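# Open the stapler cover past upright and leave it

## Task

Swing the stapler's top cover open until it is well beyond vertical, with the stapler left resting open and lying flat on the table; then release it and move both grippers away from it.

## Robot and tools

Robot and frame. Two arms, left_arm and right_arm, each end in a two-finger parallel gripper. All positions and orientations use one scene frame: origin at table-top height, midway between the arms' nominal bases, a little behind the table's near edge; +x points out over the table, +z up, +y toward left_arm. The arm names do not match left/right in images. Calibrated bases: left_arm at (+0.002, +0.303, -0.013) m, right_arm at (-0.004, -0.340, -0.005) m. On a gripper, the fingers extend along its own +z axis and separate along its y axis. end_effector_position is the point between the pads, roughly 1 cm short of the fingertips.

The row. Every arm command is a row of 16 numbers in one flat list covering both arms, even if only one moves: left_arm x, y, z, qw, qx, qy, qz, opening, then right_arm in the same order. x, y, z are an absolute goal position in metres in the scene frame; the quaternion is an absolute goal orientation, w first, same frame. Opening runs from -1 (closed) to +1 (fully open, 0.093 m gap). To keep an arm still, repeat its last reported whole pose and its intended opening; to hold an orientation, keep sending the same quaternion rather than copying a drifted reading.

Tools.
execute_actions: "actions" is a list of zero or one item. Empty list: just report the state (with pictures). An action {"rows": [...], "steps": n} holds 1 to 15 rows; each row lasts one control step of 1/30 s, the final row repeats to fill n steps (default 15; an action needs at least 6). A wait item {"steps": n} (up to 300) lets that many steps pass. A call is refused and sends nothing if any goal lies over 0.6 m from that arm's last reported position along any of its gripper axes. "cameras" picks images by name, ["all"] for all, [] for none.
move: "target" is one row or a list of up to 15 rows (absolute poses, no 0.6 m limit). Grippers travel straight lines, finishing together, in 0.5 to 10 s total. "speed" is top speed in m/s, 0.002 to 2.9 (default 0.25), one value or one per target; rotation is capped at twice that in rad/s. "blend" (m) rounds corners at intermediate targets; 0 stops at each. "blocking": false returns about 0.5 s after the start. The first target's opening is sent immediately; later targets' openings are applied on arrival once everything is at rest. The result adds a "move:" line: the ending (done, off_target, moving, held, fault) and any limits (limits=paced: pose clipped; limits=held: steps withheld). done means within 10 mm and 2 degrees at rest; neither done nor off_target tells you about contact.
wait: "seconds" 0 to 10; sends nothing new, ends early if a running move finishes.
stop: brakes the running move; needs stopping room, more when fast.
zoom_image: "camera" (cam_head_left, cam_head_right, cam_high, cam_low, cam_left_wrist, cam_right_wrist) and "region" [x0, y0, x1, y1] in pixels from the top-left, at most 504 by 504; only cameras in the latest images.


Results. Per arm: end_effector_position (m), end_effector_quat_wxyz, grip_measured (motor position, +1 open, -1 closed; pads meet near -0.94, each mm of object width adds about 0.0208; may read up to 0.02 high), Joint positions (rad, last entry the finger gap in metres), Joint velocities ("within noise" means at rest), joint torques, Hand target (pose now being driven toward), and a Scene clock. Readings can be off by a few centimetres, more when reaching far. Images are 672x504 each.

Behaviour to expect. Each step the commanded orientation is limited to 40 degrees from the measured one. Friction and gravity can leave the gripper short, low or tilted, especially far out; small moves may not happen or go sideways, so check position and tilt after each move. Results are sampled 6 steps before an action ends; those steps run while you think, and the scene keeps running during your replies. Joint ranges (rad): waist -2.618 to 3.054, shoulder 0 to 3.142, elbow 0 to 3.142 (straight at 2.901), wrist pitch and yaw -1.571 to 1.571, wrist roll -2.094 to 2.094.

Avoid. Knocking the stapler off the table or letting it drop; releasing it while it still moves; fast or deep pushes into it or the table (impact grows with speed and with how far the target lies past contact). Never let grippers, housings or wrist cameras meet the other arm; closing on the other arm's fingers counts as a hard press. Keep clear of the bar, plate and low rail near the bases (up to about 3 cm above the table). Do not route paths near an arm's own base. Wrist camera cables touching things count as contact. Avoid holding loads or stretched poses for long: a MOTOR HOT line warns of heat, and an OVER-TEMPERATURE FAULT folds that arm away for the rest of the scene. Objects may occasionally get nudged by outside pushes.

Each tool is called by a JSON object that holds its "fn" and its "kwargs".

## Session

{"fn": "execute_actions", "kwargs": {"actions": [], "cameras": ["all"]}}

Scene clock: 0.00 s of 4900.00 s.
left_arm: end_effector_position=(+0.2390, +0.2308, +0.2798) grip_measured=+1.000 end_effector_quat_wxyz=(+0.638, -0.135, +0.755, -0.071) | right_arm: end_effector_position=(+0.2377, -0.3024, +0.3401) grip_measured=+1.000 end_effector_quat_wxyz=(+0.597, +0.040, +0.785, +0.160)
Joint positions: left_arm=[-0.784 0.591 0.687 -0.389 -0.88 -0.522 0.093] | right_arm=[0.087 0.636 0.945 -0.583 -0.153 0.273 0.093]
Joint velocities: within noise
Joint torques (N m): no reading
Heat: left arm: 29 °C; right arm: 30 °C.
Hand target: left_arm +0.2387, +0.2311, +0.2814; +0.638, -0.135, +0.755, -0.071 | right_arm +0.2384, -0.3024, +0.3471; +0.604, +0.039, +0.779, +0.161
camera_calibration:
cam_left_wrist: T_world_to_cam=[[0.122945, -0.951882, 0.280723, 0.112552], [-0.55888, -0.300159, -0.773019, 0.455045], [0.820084, -0.0618517, -0.568891, 0.0615477], [0, 0, 0, 1]] pos_world=[0.190003, 0.247528, 0.355176]
cam_right_wrist: T_world_to_cam=[[0.113391, -0.937678, -0.328485, -0.19659], [-0.659348, 0.176305, -0.730875, 0.499804], [0.743238, 0.29946, -0.598264, 0.198597], [0, 0, 0, 1]] pos_world=[0.204231, -0.331928, 0.419531]

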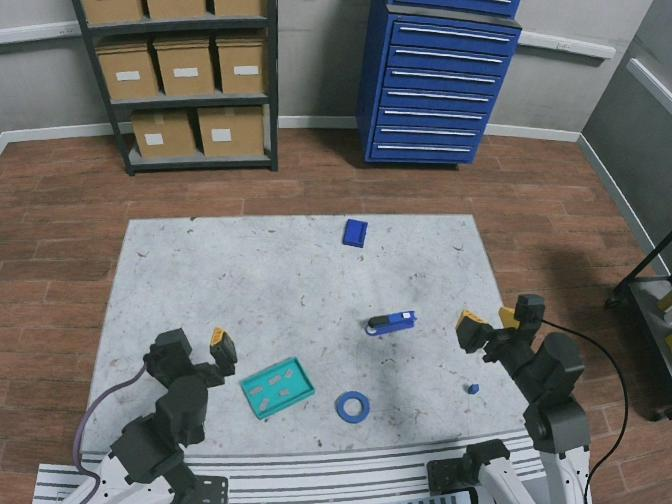

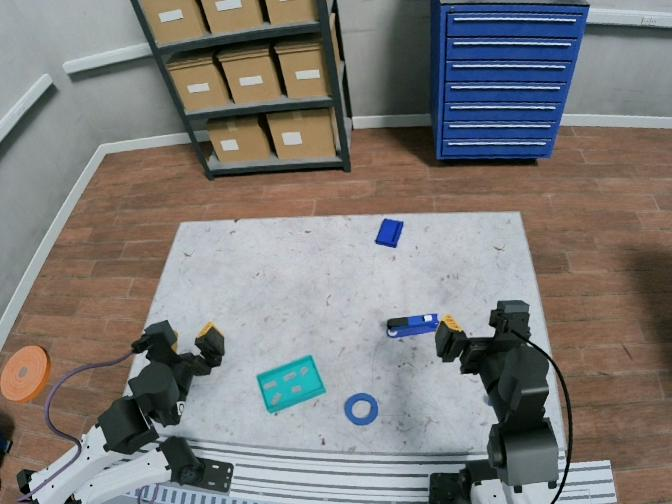

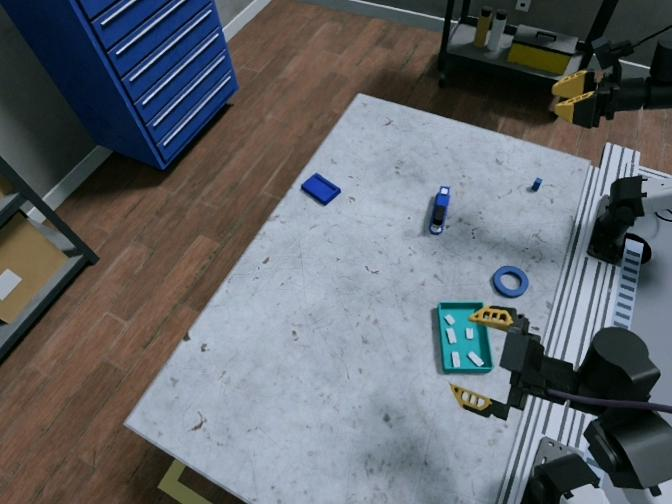

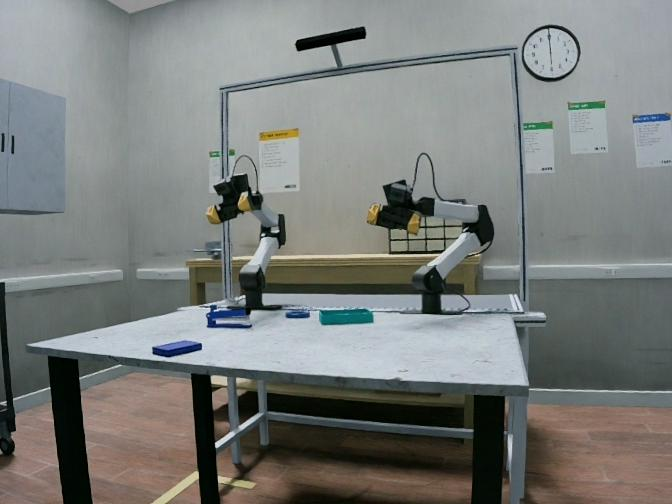

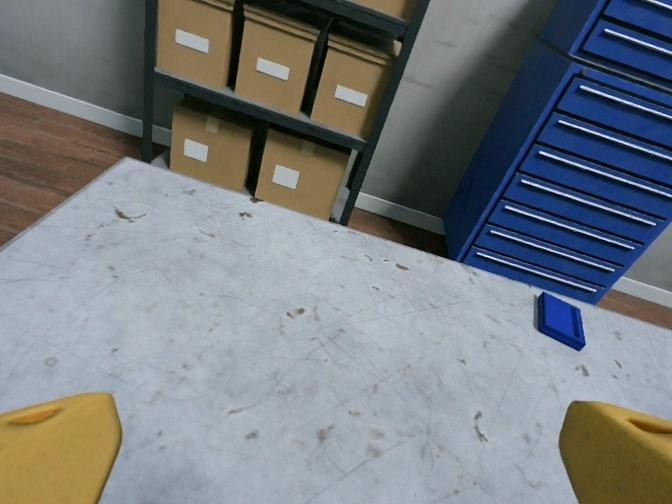

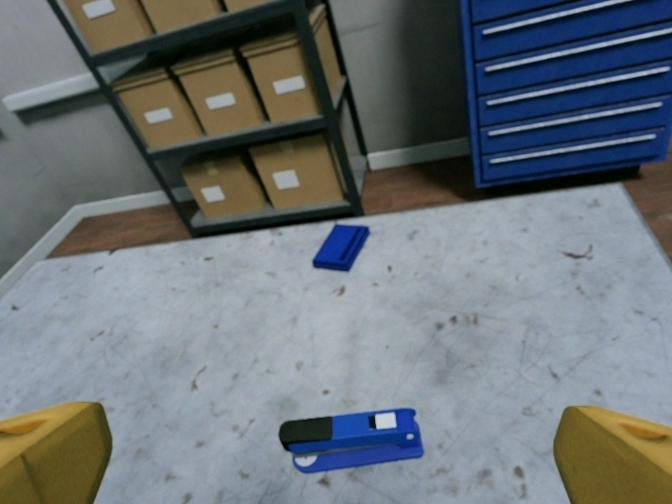

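{"fn": "zoom_image", "kwargs": {"camera": "cam_right_wrist", "region": [260, 390, 450, 490]}}

{"fn": "zoom_image", "kwargs": {"camera": "cam_low", "region": [190, 290, 270, 340]}}

{"fn": "zoom_image", "kwargs": {"camera": "cam_high", "region": [400, 170, 480, 250]}}

{"fn": "zoom_image", "kwargs": {"camera": "cam_head_left", "region": [340, 290, 440, 350]}}

Scaled by 2.653.

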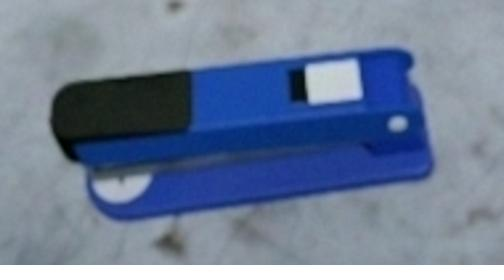

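Scaled by 6.300.

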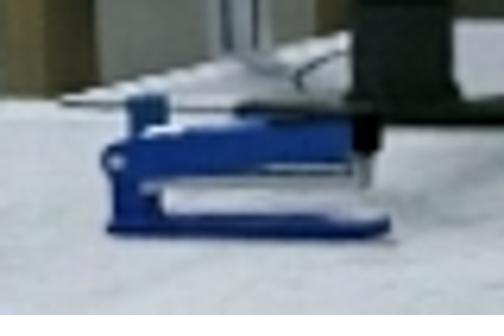

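Scaled by 6.300.

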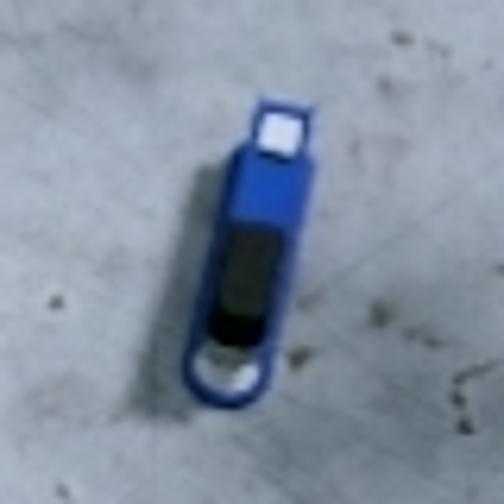

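Scaled by 5.040.

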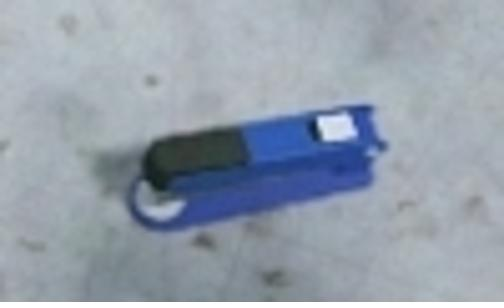

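{"fn": "move", "kwargs": {"target": [[0.388,-0.03,0.11,0.393,0.5751,0.6168,-0.3664,0.2,0.405,-0.305,0.16,0.261,-0.6757,0.6299,0.28,0.2]], "speed": 0.3}}

Scene clock: 6.97 s of 4900.00 s.
left_arm: end_effector_position=(+0.3868, -0.0253, +0.1091) grip_measured=+0.202 end_effector_quat_wxyz=(+0.395, +0.569, +0.624, -0.361) | right_arm: end_effector_position=(+0.4019, -0.3055, +0.1604) grip_measured=+0.202 end_effector_quat_wxyz=(-0.289, +0.658, -0.648, -0.251)
Joint positions: left_arm=[-0.389 2.002 1.307 -0.05 0.899 0.616 0.055] | right_arm=[-0.167 2.204 2.039 -1.571 -0.764 -1.841 0.055]
Joint velocities: within noise
Joint torques (N m): left_arm=[-0.14 -8.34 10.97 1.6 0.46 0.11] | right_arm=[0.46 -8.73 8.13 -0.15 -0.41 -0.15]
Heat: left arm: 29 °C; right arm: 31 °C.
Hand target: left_arm +0.3880, -0.0299, +0.1100; +0.394, +0.575, +0.617, -0.366 | right_arm +0.4048, -0.3047, +0.1597; -0.286, +0.665, -0.644, -0.247
Off the commanded pose: left_arm 0.005 m, 1 deg | right_arm 0.003 m, 5 deg.
joint sent to its limit (right arm) — joint 4 (wrist pitch), lower limit.
Kept back: nothing.
move: off_target (right_arm)
camera_calibration:
cam_left_wrist: T_world_to_cam=[[-0.994889, -0.10097, -0.000663842, 0.383095], [-0.0778513, 0.771248, -0.631756, 0.154477], [0.0643003, -0.628476, -0.775167, 0.127882], [0, 0, 0, 1]] pos_world=[0.38494, -0.0000889242, 0.196976]
cam_right_wrist: T_world_to_cam=[[0.99876, -0.0344836, 0.0359112, -0.415515], [-0.0199964, -0.938404, -0.34496, -0.182153], [0.0455947, 0.343814, -0.93793, 0.318408], [0, 0, 0, 1]] pos_world=[0.396839, -0.294735, 0.250731]

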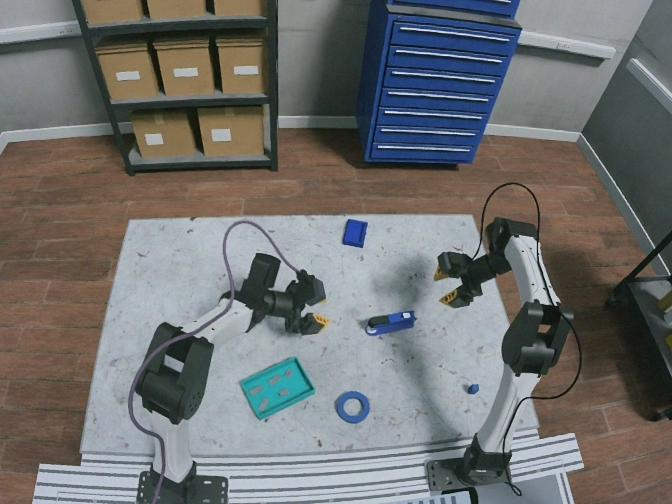

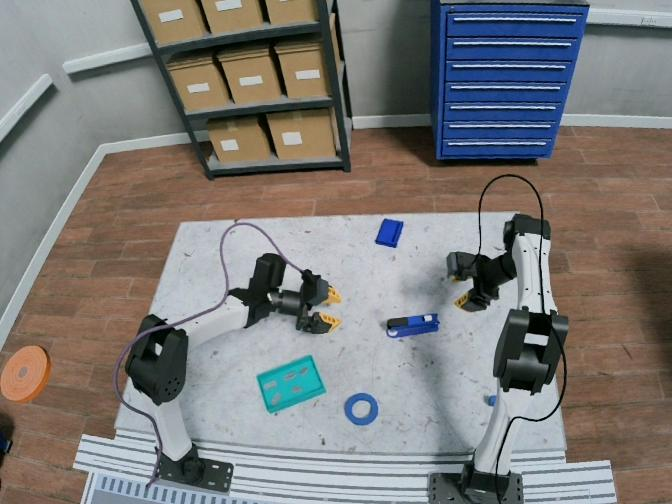

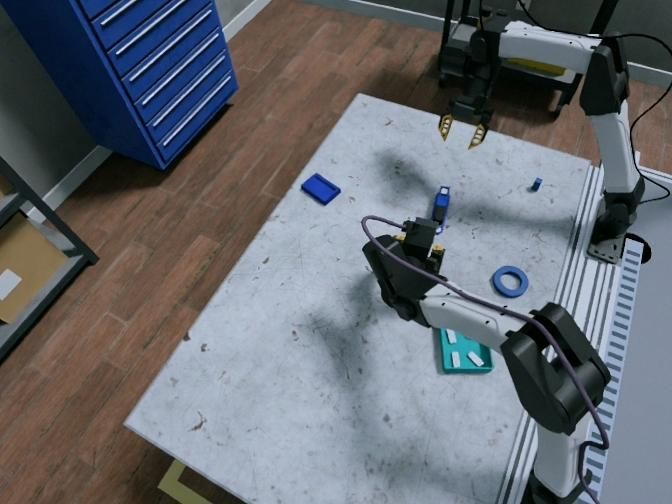

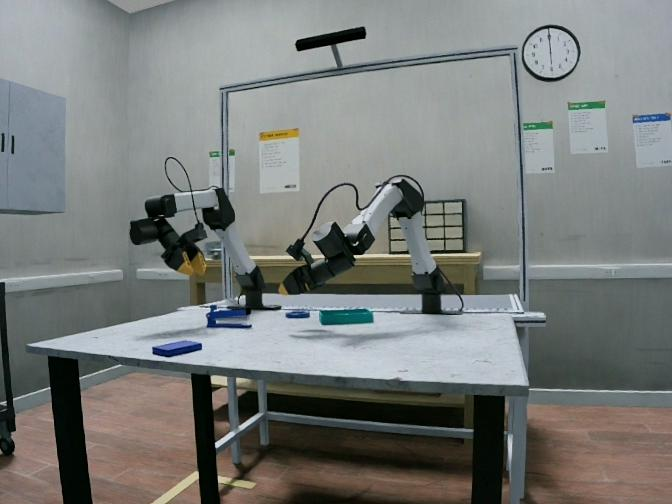

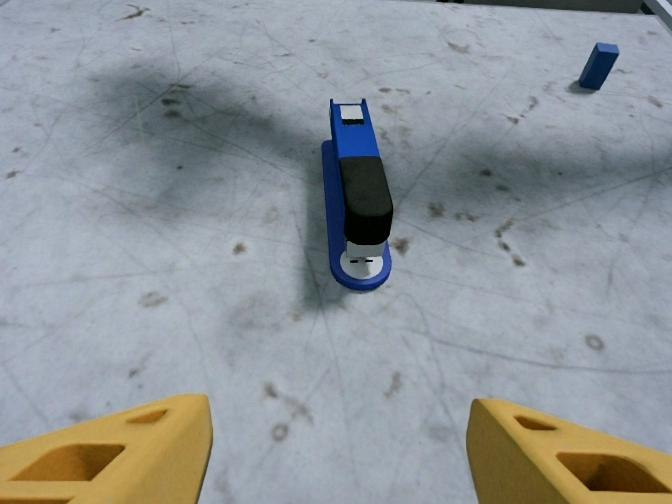

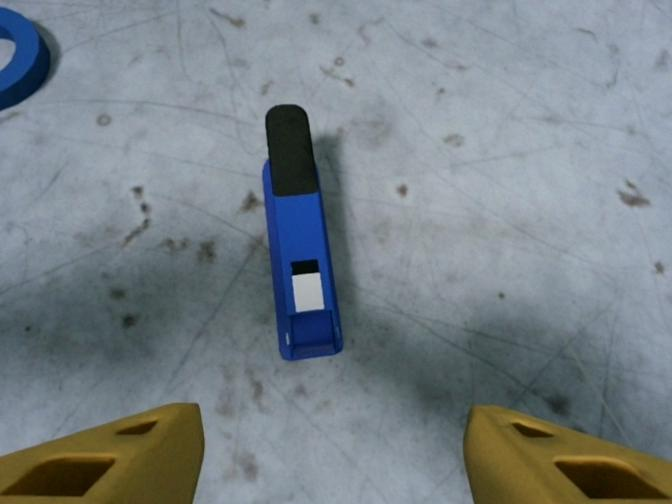

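{"fn": "move", "kwargs": {"target": [[0.378,-0.095,0.045,0.4056,0.553,0.6366,-0.3523,0.2,0.405,-0.305,0.16,0.261,-0.6757,0.6299,0.28,0.2],[0.385,-0.148,0.022,0.4056,0.553,0.6366,-0.3523,0.2,0.405,-0.305,0.16,0.261,-0.6757,0.6299,0.28,0.2]], "speed": 0.15, "blend": 0.01, "cameras": ["cam_low","cam_left_wrist","cam_right_wrist"]}}

{"fn": "zoom_image", "kwargs": {"camera": "cam_low", "region": [180, 250, 310, 340]}}

Scene clock: 9.93 s of 4900.00 s.
left_arm: end_effector_position=(+0.3761, -0.1431, +0.0210) grip_measured=+0.202 end_effector_quat_wxyz=(+0.393, +0.556, +0.638, -0.359) | right_arm: end_effector_position=(+0.4018, -0.3056, +0.1603) grip_measured=+0.202 end_effector_quat_wxyz=(-0.288, +0.659, -0.648, -0.250)
Joint positions: left_arm=[-0.638 2.34 1.431 0.324 0.681 0.364 0.055] | right_arm=[-0.167 2.204 2.039 -1.571 -0.763 -1.842 0.055]
Joint velocities: within noise
Joint torques (N m): left_arm=[0.24 -10.22 10.22 2.29 -0.09 -0.04] | right_arm=[0.55 -8.66 8.23 -0.17 -0.45 -0.15]
Heat: left arm: 30 °C; right arm: 31 °C.
Hand target: left_arm +0.3847, -0.1476, +0.0221; +0.406, +0.553, +0.637, -0.352 | right_arm +0.4048, -0.3047, +0.1597; -0.286, +0.665, -0.644, -0.247
Off the commanded pose: left_arm 0.010 m, 2 deg | right_arm 0.003 m, 5 deg.
joint sent to its limit (right arm) — joint 4 (wrist pitch), lower limit.
Kept back: nothing.
move: off_target (right_arm)
camera_calibration:
cam_left_wrist: T_world_to_cam=[[-0.991023, -0.132393, 0.0185732, 0.35412], [-0.114815, 0.771685, -0.625556, 0.202545], [0.0684864, -0.622073, -0.779958, -0.0144146], [0, 0, 0, 1]] pos_world=[0.375183, -0.118384, 0.108883]
cam_right_wrist: T_world_to_cam=[[0.998781, -0.0338229, 0.0359444, -0.415232], [-0.0193963, -0.938661, -0.344296, -0.182668], [0.0453846, 0.343179, -0.938173, 0.318274], [0, 0, 0, 1]] pos_world=[0.396739, -0.294733, 0.25063]
Images, in order (width x height): cam_low 672x504, cam_left_wrist 672x504, cam_right_wrist 672x504.

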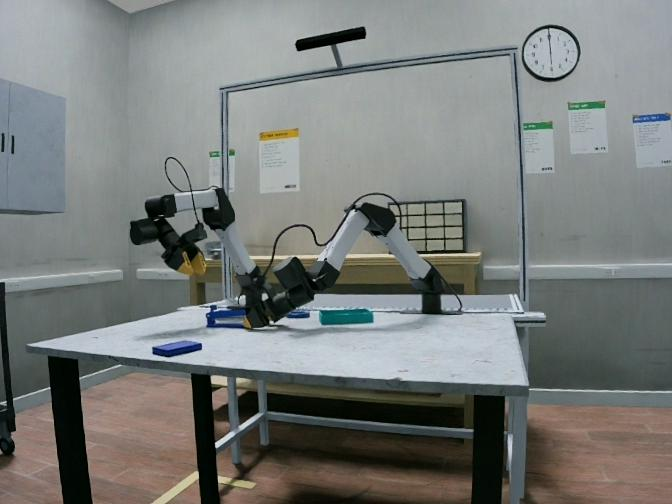

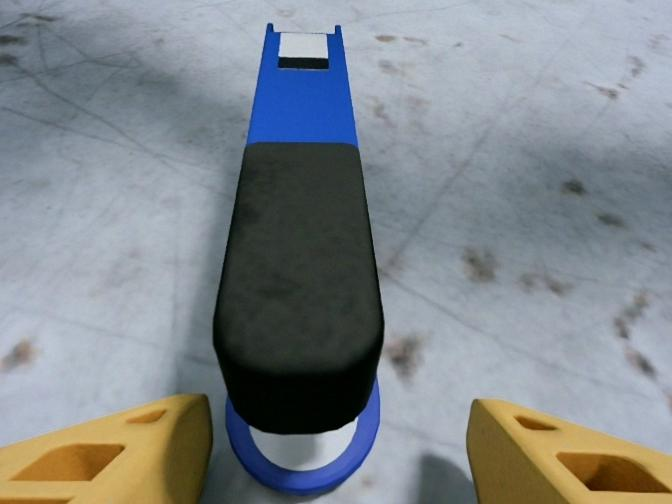

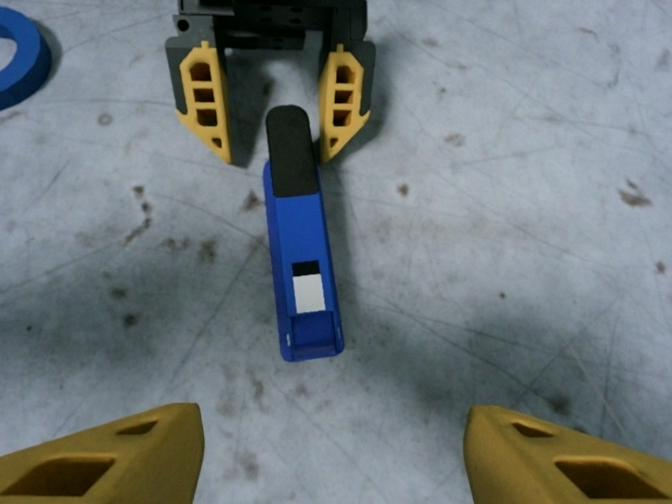

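Scaled by 3.877.

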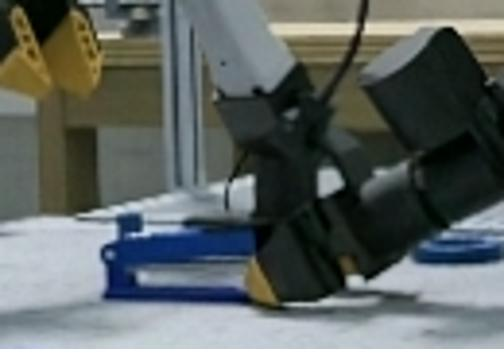

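{"fn": "move", "kwargs": {"target": [[0.395,-0.157,0.019,0.4056,0.553,0.6366,-0.3523,0.2,0.405,-0.305,0.16,0.261,-0.6757,0.6299,0.28,0.2]], "speed": 0.08, "cameras": ["cam_low","cam_left_wrist","cam_right_wrist"]}}

{"fn": "zoom_image", "kwargs": {"camera": "cam_low", "region": [180, 250, 310, 340]}}

Scene clock: 11.30 s of 4900.00 s.
left_arm: end_effector_position=(+0.3896, -0.1538, +0.0227) grip_measured=+0.202 end_effector_quat_wxyz=(+0.406, +0.556, +0.631, -0.358) | right_arm: end_effector_position=(+0.4018, -0.3056, +0.1603) grip_measured=+0.202 end_effector_quat_wxyz=(-0.288, +0.659, -0.648, -0.250)
Joint positions: left_arm=[-0.638 2.389 1.51 0.324 0.678 0.362 0.055] | right_arm=[-0.167 2.204 2.039 -1.571 -0.763 -1.842 0.055]
Joint velocities: within noise
Joint torques (N m): left_arm=[0.08 -10.61 10.44 1.96 -0.09 -0.04] | right_arm=[0.38 -8.66 8.27 -0.18 -0.45 -0.14]
Heat: left arm: 31 °C; right arm: 31 °C.
Hand target: left_arm +0.3948, -0.1567, +0.0191; +0.406, +0.553, +0.637, -0.352 | right_arm +0.4048, -0.3047, +0.1597; -0.286, +0.665, -0.644, -0.247
Off the commanded pose: left_arm 0.007 m, 1 deg | right_arm 0.003 m, 5 deg.
joint sent to its limit (right arm) — joint 4 (wrist pitch), lower limit.
Kept back: nothing.
move: off_target (right_arm)
camera_calibration:
cam_left_wrist: T_world_to_cam=[[-0.990835, -0.135073, -0.000934449, 0.365984], [-0.102995, 0.759964, -0.641753, 0.207455], [0.0873936, -0.635775, -0.766911, -0.030423], [0, 0, 0, 1]] pos_world=[0.386655, -0.127566, 0.110145]
cam_right_wrist: T_world_to_cam=[[0.998781, -0.0338229, 0.0359444, -0.415232], [-0.0193963, -0.938661, -0.344296, -0.182668], [0.0453846, 0.343179, -0.938173, 0.318274], [0, 0, 0, 1]] pos_world=[0.396739, -0.294733, 0.25063]
Images, in order (width x height): cam_low 672x504, cam_left_wrist 672x504, cam_right_wrist 672x504.

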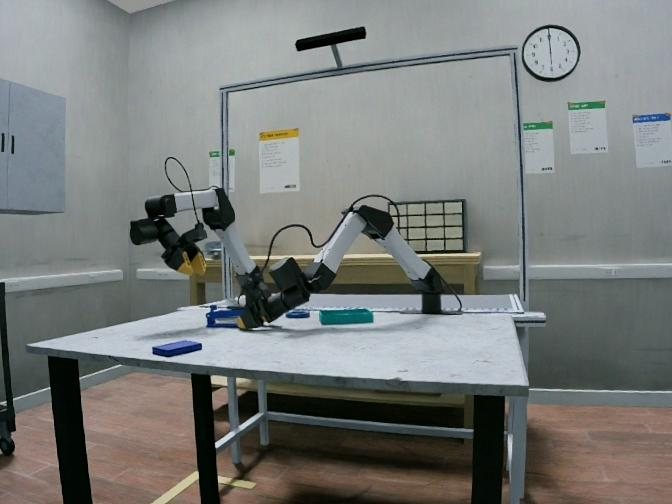

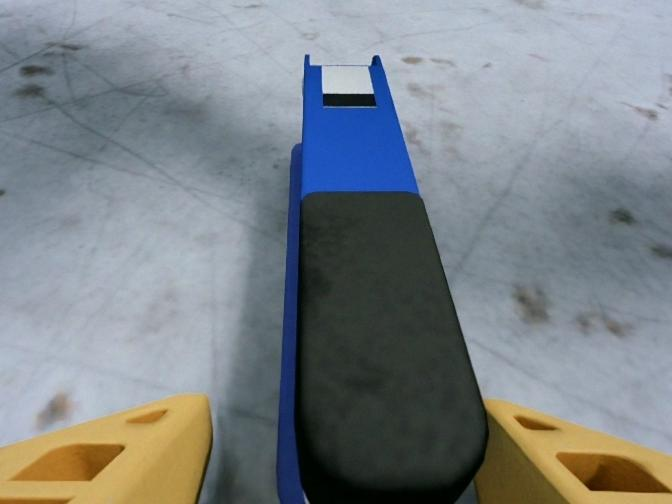

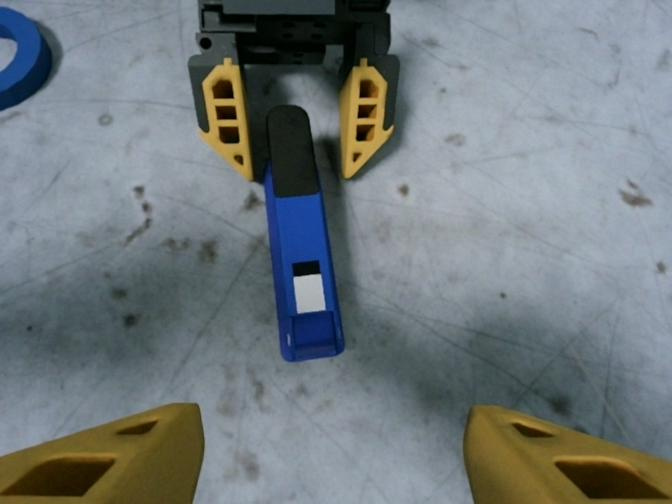

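Scaled by 3.877.

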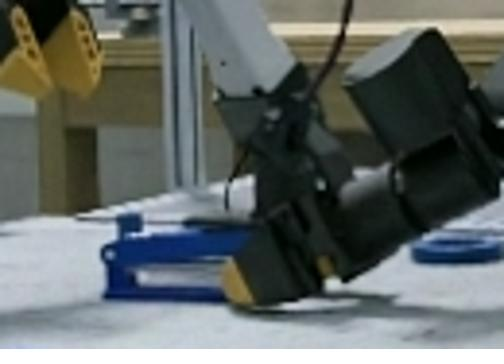

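{"fn": "move", "kwargs": {"target": [[0.386,-0.157,0.013,0.4056,0.553,0.6366,-0.3523,0.2,0.405,-0.305,0.16,0.261,-0.6757,0.6299,0.28,0.2]], "speed": 0.08, "cameras": ["cam_low","cam_left_wrist","cam_right_wrist"]}}

{"fn": "zoom_image", "kwargs": {"camera": "cam_low", "region": [180, 250, 310, 340]}}

Scene clock: 12.50 s of 4900.00 s.
left_arm: end_effector_position=(+0.3868, -0.1582, +0.0237) grip_measured=+0.202 end_effector_quat_wxyz=(+0.408, +0.556, +0.630, -0.358) | right_arm: end_effector_position=(+0.4017, -0.3056, +0.1603) grip_measured=+0.202 end_effector_quat_wxyz=(-0.288, +0.659, -0.648, -0.250)
Joint positions: left_arm=[-0.648 2.389 1.51 0.333 0.669 0.355 0.055] | right_arm=[-0.167 2.204 2.039 -1.572 -0.763 -1.842 0.055]
Joint velocities: within noise
Joint torques (N m): left_arm=[-0.13 -11.17 6.19 2.32 -0.12 -0.03] | right_arm=[0.43 -8.66 8.06 -0.17 -0.44 -0.15]
Heat: left arm: 31 °C; right arm: 32 °C.
Hand target: left_arm +0.3858, -0.1569, +0.0131; +0.405, +0.553, +0.637, -0.352 | right_arm +0.4047, -0.3047, +0.1596; -0.285, +0.665, -0.644, -0.247
Off the commanded pose: left_arm 0.011 m, 1 deg | right_arm 0.003 m, 5 deg.
joint sent to its limit (right arm) — joint 4 (wrist pitch), lower limit.
Kept back: nothing.
move: off_target (left_arm, right_arm)
camera_calibration:
cam_left_wrist: T_world_to_cam=[[-0.990893, -0.134583, -0.00419952, 0.362807], [-0.10022, 0.758003, -0.644505, 0.209871], [0.0899225, -0.638215, -0.764589, -0.0335443], [0, 0, 0, 1]] pos_world=[0.383553, -0.131664, 0.111139]
cam_right_wrist: T_world_to_cam=[[0.998797, -0.0337786, 0.035544, -0.415126], [-0.0195067, -0.938768, -0.343997, -0.18273], [0.0449873, 0.34289, -0.938298, 0.318377], [0, 0, 0, 1]] pos_world=[0.396739, -0.294732, 0.250629]
Images, in order (width x height): cam_low 672x504, cam_left_wrist 672x504, cam_right_wrist 672x504.

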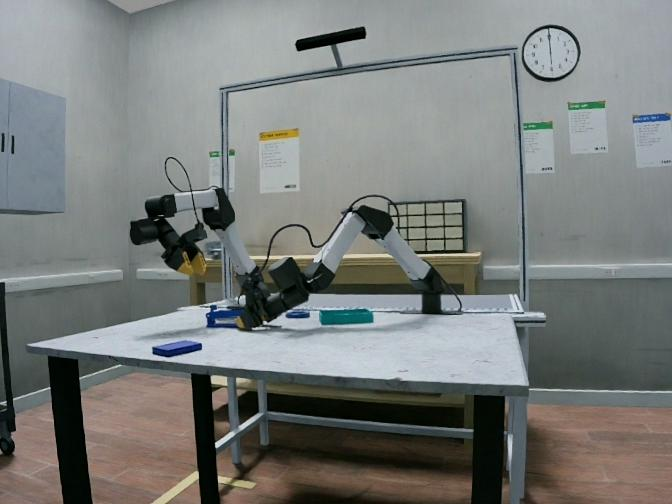

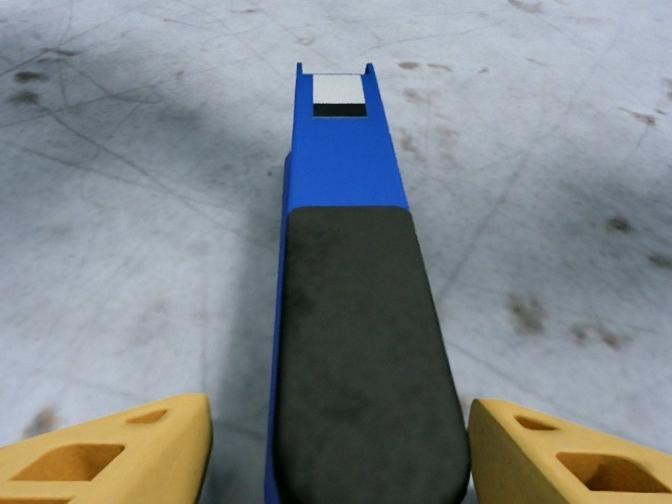

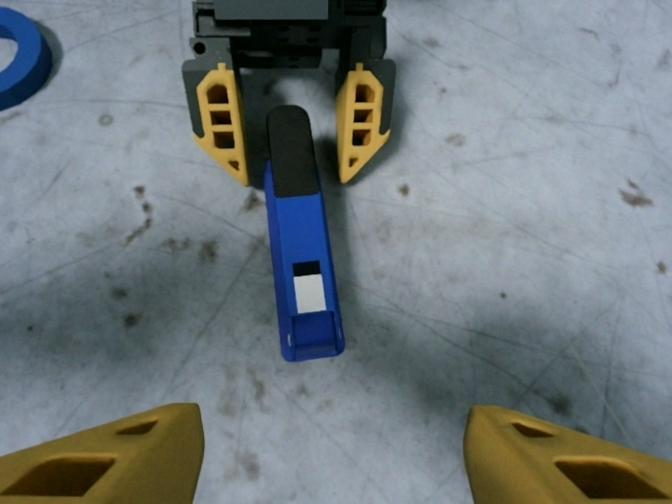

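Scaled by 3.877.

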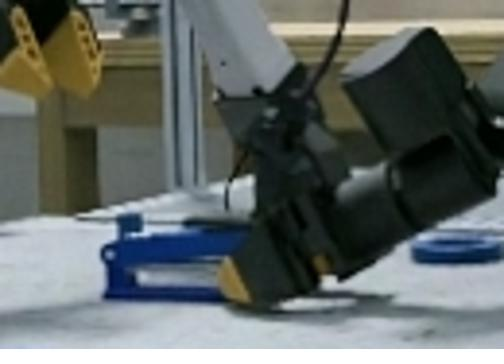

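{"fn": "move", "kwargs": {"target": [[0.386,-0.155,0.015,0.4056,0.553,0.6366,-0.3523,0.0,0.405,-0.305,0.16,0.261,-0.6757,0.6299,0.28,0.2],[0.384,-0.155,0.015,0.4056,0.553,0.6366,-0.3523,-0.2,0.405,-0.305,0.16,0.261,-0.6757,0.6299,0.28,0.2],[0.384,-0.155,0.015,0.4056,0.553,0.6366,-0.3523,-0.5,0.405,-0.305,0.16,0.261,-0.6757,0.6299,0.28,0.2]], "speed": 0.08, "cameras": ["cam_low","cam_left_wrist","cam_right_wrist"]}}

{"fn": "zoom_image", "kwargs": {"camera": "cam_low", "region": [180, 250, 310, 340]}}

Scene clock: 16.37 s of 4900.00 s.
left_arm: end_effector_position=(+0.3851, -0.1561, +0.0193) grip_measured=-0.411 end_effector_quat_wxyz=(+0.404, +0.555, +0.634, -0.357) | right_arm: end_effector_position=(+0.4016, -0.3056, +0.1603) grip_measured=+0.202 end_effector_quat_wxyz=(-0.288, +0.659, -0.648, -0.251)
Joint positions: left_arm=[-0.648 2.389 1.497 0.337 0.665 0.353 0.025] | right_arm=[-0.167 2.204 2.039 -1.572 -0.763 -1.842 0.055]
Joint velocities: within noise
Joint torques (N m): left_arm=[-0.03 -12.14 5.93 2.32 -0.05 -0.03] | right_arm=[0.4 -8.77 8.08 -0.17 -0.45 -0.16]
Heat: left arm: 33 °C; right arm: 32 °C.
Hand target: left_arm +0.3840, -0.1550, +0.0151; +0.405, +0.553, +0.637, -0.352 | right_arm +0.4047, -0.3047, +0.1596; -0.286, +0.666, -0.644, -0.247
Off the commanded pose: left_arm 0.005 m, 1 deg | right_arm 0.003 m, 5 deg.
joint sent to its limit (right arm) — joint 4 (wrist pitch), lower limit.
Kept back: nothing.
move: off_target (right_arm)
camera_calibration:
cam_left_wrist: T_world_to_cam=[[-0.99029, -0.13899, 0.00284574, 0.360439], [-0.108792, 0.762064, -0.638297, 0.20902], [0.086548, -0.632409, -0.769785, -0.0331746], [0, 0, 0, 1]] pos_world=[0.38255, -0.130169, 0.106854]
cam_right_wrist: T_world_to_cam=[[0.998826, -0.0334876, 0.0350087, -0.414818], [-0.0194136, -0.938744, -0.344069, -0.182744], [0.0443862, 0.342986, -0.938291, 0.318646], [0, 0, 0, 1]] pos_world=[0.396639, -0.294732, 0.250629]
Images, in order (width x height): cam_low 672x504, cam_left_wrist 672x504, cam_right_wrist 672x504.

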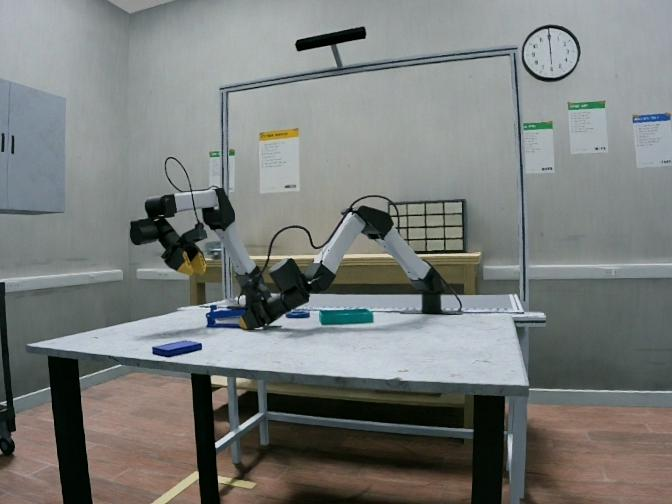

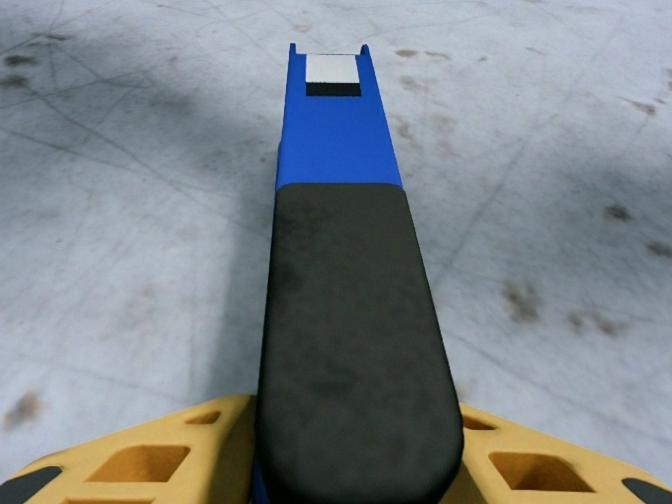

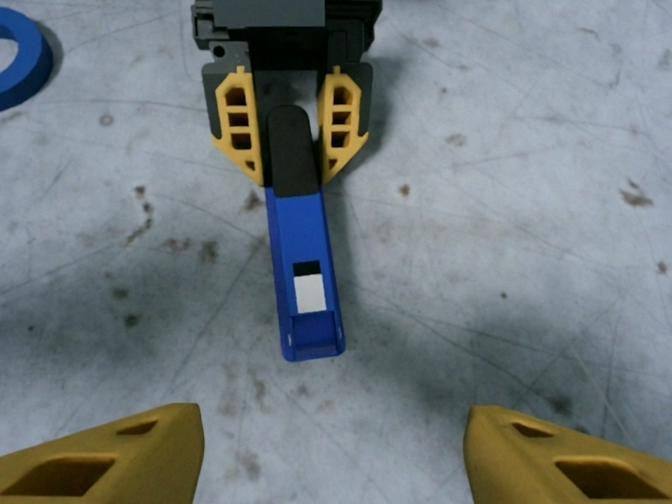

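Scaled by 3.877.

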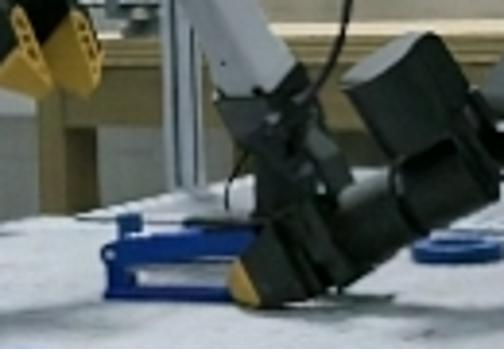

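{"fn": "move", "kwargs": {"target": [[0.384,-0.155,0.015,0.4056,0.553,0.6366,-0.3523,-0.65,0.397,-0.268,0.104,0.2882,-0.6629,0.6179,0.3092,0.2],[0.384,-0.155,0.015,0.4056,0.553,0.6366,-0.3523,-0.65,0.393,-0.205,0.052,0.2882,-0.6629,0.6179,0.3092,0.2]], "speed": 0.12, "blend": 0.01, "cameras": ["cam_low","cam_left_wrist","cam_right_wrist","cam_high"]}}

{"fn": "zoom_image", "kwargs": {"camera": "cam_low", "region": [180, 250, 310, 340]}}

Scene clock: 19.90 s of 4900.00 s.
left_arm: end_effector_position=(+0.3851, -0.1561, +0.0193) grip_measured=-0.398 end_effector_quat_wxyz=(+0.404, +0.555, +0.634, -0.357) | right_arm: end_effector_position=(+0.3884, -0.2084, +0.0441) grip_measured=+0.202 end_effector_quat_wxyz=(-0.270, +0.664, -0.623, -0.313)
Joint positions: left_arm=[-0.648 2.389 1.497 0.337 0.665 0.353 0.026] | right_arm=[0.048 2.259 1.623 -1.07 -0.844 -1.665 0.055]
Joint velocities: within noise
Joint torques (N m): left_arm=[-0.03 -12.15 5.97 2.33 -0.06 -0.02] | right_arm=[0.09 -11.33 5.29 0.24 -0.8 -0.03]
Heat: left arm: 34 °C; right arm: 34 °C.
Hand target: left_arm +0.3840, -0.1550, +0.0151; +0.405, +0.553, +0.637, -0.352 | right_arm +0.3928, -0.2051, +0.0522; -0.288, +0.663, -0.618, -0.310
Off the commanded pose: left_arm 0.005 m, 1 deg | right_arm 0.010 m, 2 deg.
Kept back: nothing.
move: done; blend cut to 0 m at target 1
camera_calibration:
cam_left_wrist: T_world_to_cam=[[-0.99029, -0.13899, 0.00284574, 0.360439], [-0.108792, 0.762064, -0.638297, 0.20902], [0.086548, -0.632409, -0.769785, -0.0331746], [0, 0, 0, 1]] pos_world=[0.38255, -0.130169, 0.106854]
cam_right_wrist: T_world_to_cam=[[0.997264, 0.0516772, -0.0528496, -0.372029], [0.0257535, -0.913113, -0.406892, -0.141119], [-0.0692847, 0.404418, -0.911946, 0.232675], [0, 0, 0, 1]] pos_world=[0.390766, -0.20373, 0.135105]
Images, in order (width x height): cam_high 672x504, cam_low 672x504, cam_left_wrist 672x504, cam_right_wrist 672x504.

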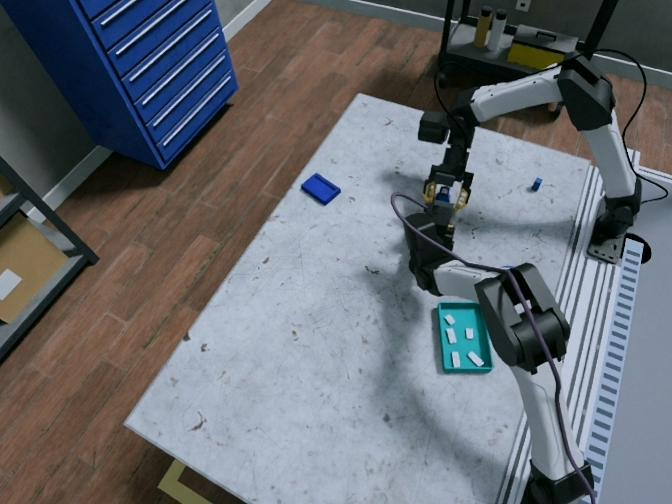

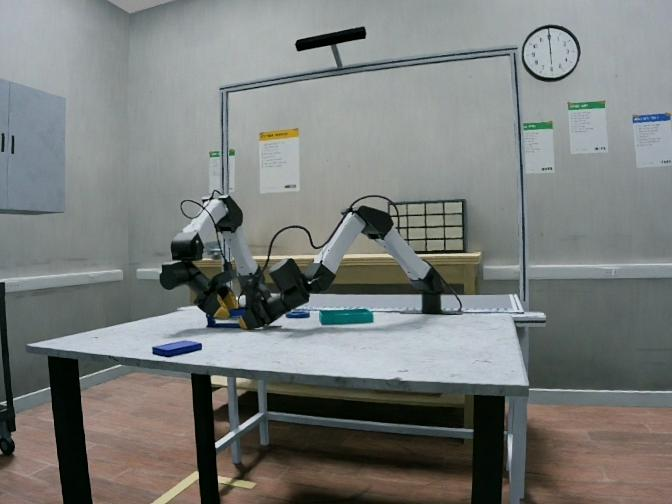

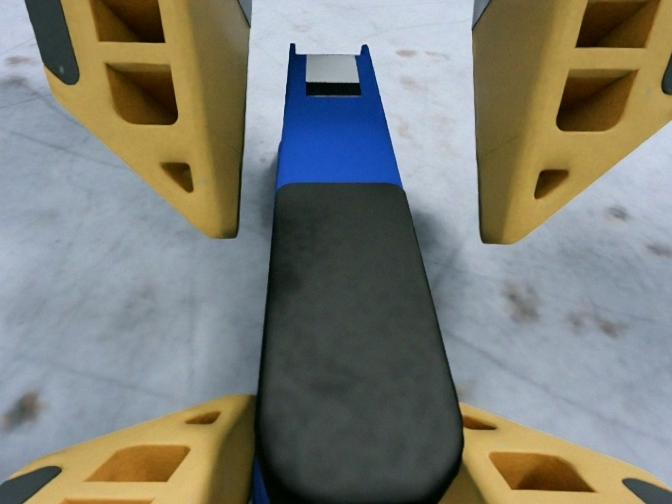

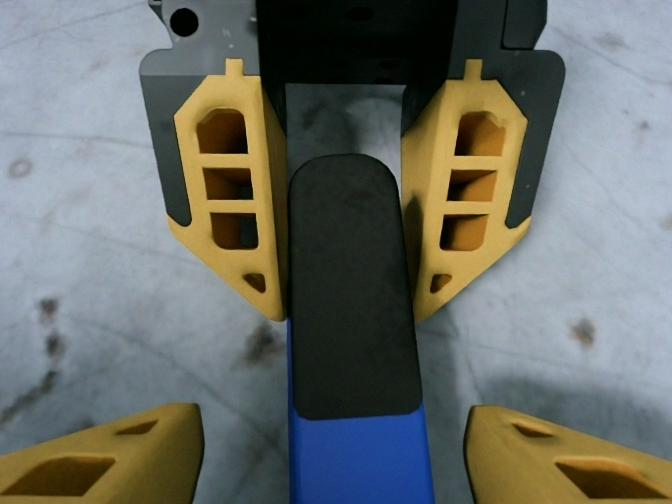

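Scaled by 3.877.

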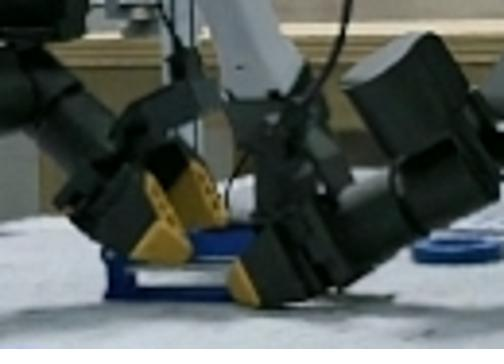

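{"fn": "move", "kwargs": {"target": [[0.384,-0.155,0.015,0.4056,0.553,0.6366,-0.3523,-0.65,0.394,-0.196,0.054,0.2882,-0.6629,0.6179,0.3092,0.2],[0.384,-0.155,0.015,0.4056,0.553,0.6366,-0.3523,-0.65,0.394,-0.196,0.054,0.2882,-0.6629,0.6179,0.3092,-0.2],[0.384,-0.155,0.015,0.4056,0.553,0.6366,-0.3523,-0.65,0.394,-0.196,0.054,0.2882,-0.6629,0.6179,0.3092,-0.4],[0.384,-0.155,0.015,0.4056,0.553,0.6366,-0.3523,-0.65,0.394,-0.196,0.054,0.2882,-0.6629,0.6179,0.3092,-0.7]], "speed": 0.08, "cameras": ["cam_low","cam_left_wrist","cam_right_wrist"]}}

{"fn": "zoom_image", "kwargs": {"camera": "cam_low", "region": [180, 250, 310, 340]}}

Scene clock: 24.37 s of 4900.00 s.
left_arm: end_effector_position=(+0.3835, -0.1562, +0.0192) grip_measured=-0.398 end_effector_quat_wxyz=(+0.403, +0.557, +0.631, -0.359) | right_arm: end_effector_position=(+0.3908, -0.2011, +0.0434) grip_measured=-0.634 end_effector_quat_wxyz=(-0.274, +0.668, -0.619, -0.309)
Joint positions: left_arm=[-0.648 2.389 1.495 0.337 0.674 0.357 0.026] | right_arm=[0.066 2.259 1.621 -1.041 -0.846 -1.65 0.015]
Joint velocities: within noise
Joint torques (N m): left_arm=[-0.02 -12.12 6.08 2.31 -0.15 -0.05] | right_arm=[0.42 -11.73 5.44 0.2 -0.78 0.17]
Heat: left arm: 36 °C; right arm: 37 °C.
Hand target: left_arm +0.3840, -0.1550, +0.0151; +0.405, +0.553, +0.637, -0.352 | right_arm +0.3938, -0.1961, +0.0540; -0.288, +0.663, -0.617, -0.310
Off the commanded pose: left_arm 0.004 m, 1 deg | right_arm 0.012 m, 2 deg.
Kept back: nothing.
move: off_target (right_arm); target 2's new opening was sent with right_arm's hand 0.012 m and 2 deg from that target; target 3's new opening was sent with right_arm's hand 0.012 m and 2 deg from that target; target 4's new opening was sent with right_arm's hand 0.012 m and 2 deg from that target
camera_calibration:
cam_left_wrist: T_world_to_cam=[[-0.991458, -0.130372, 0.00366724, 0.360567], [-0.102535, 0.761774, -0.639677, 0.206452], [0.080602, -0.634589, -0.768635, -0.0312128], [0, 0, 0, 1]] pos_world=[0.381171, -0.13007, 0.106749]
cam_right_wrist: T_world_to_cam=[[0.99758, 0.0586189, -0.0373943, -0.374341], [0.038359, -0.912543, -0.407178, -0.139632], [-0.0579922, 0.404758, -0.912583, 0.224941], [0, 0, 0, 1]] pos_world=[0.391836, -0.196523, 0.134424]
Images, in order (width x height): cam_low 672x504, cam_left_wrist 672x504, cam_right_wrist 672x504.

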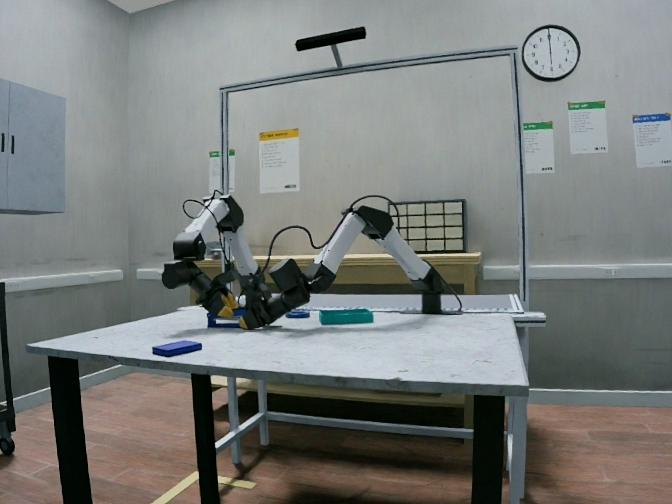

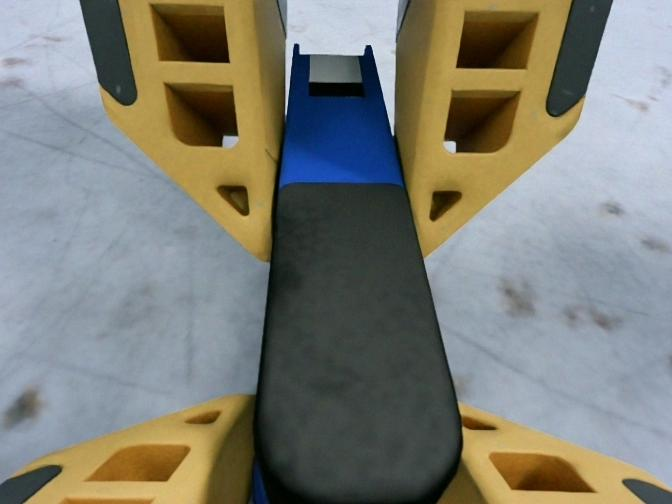

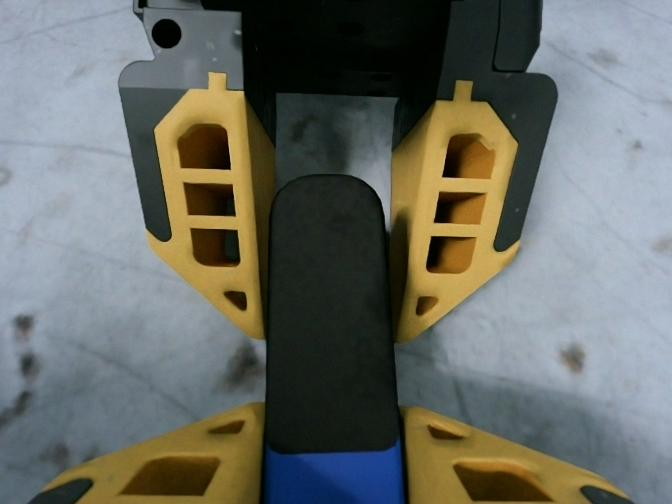

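Scaled by 3.877.

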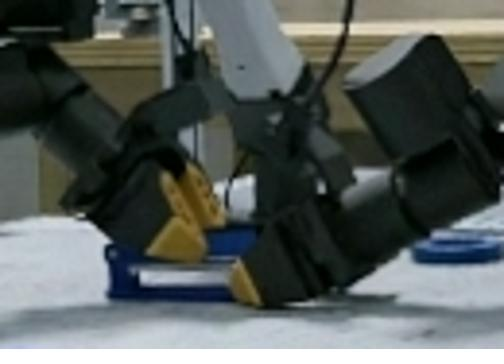

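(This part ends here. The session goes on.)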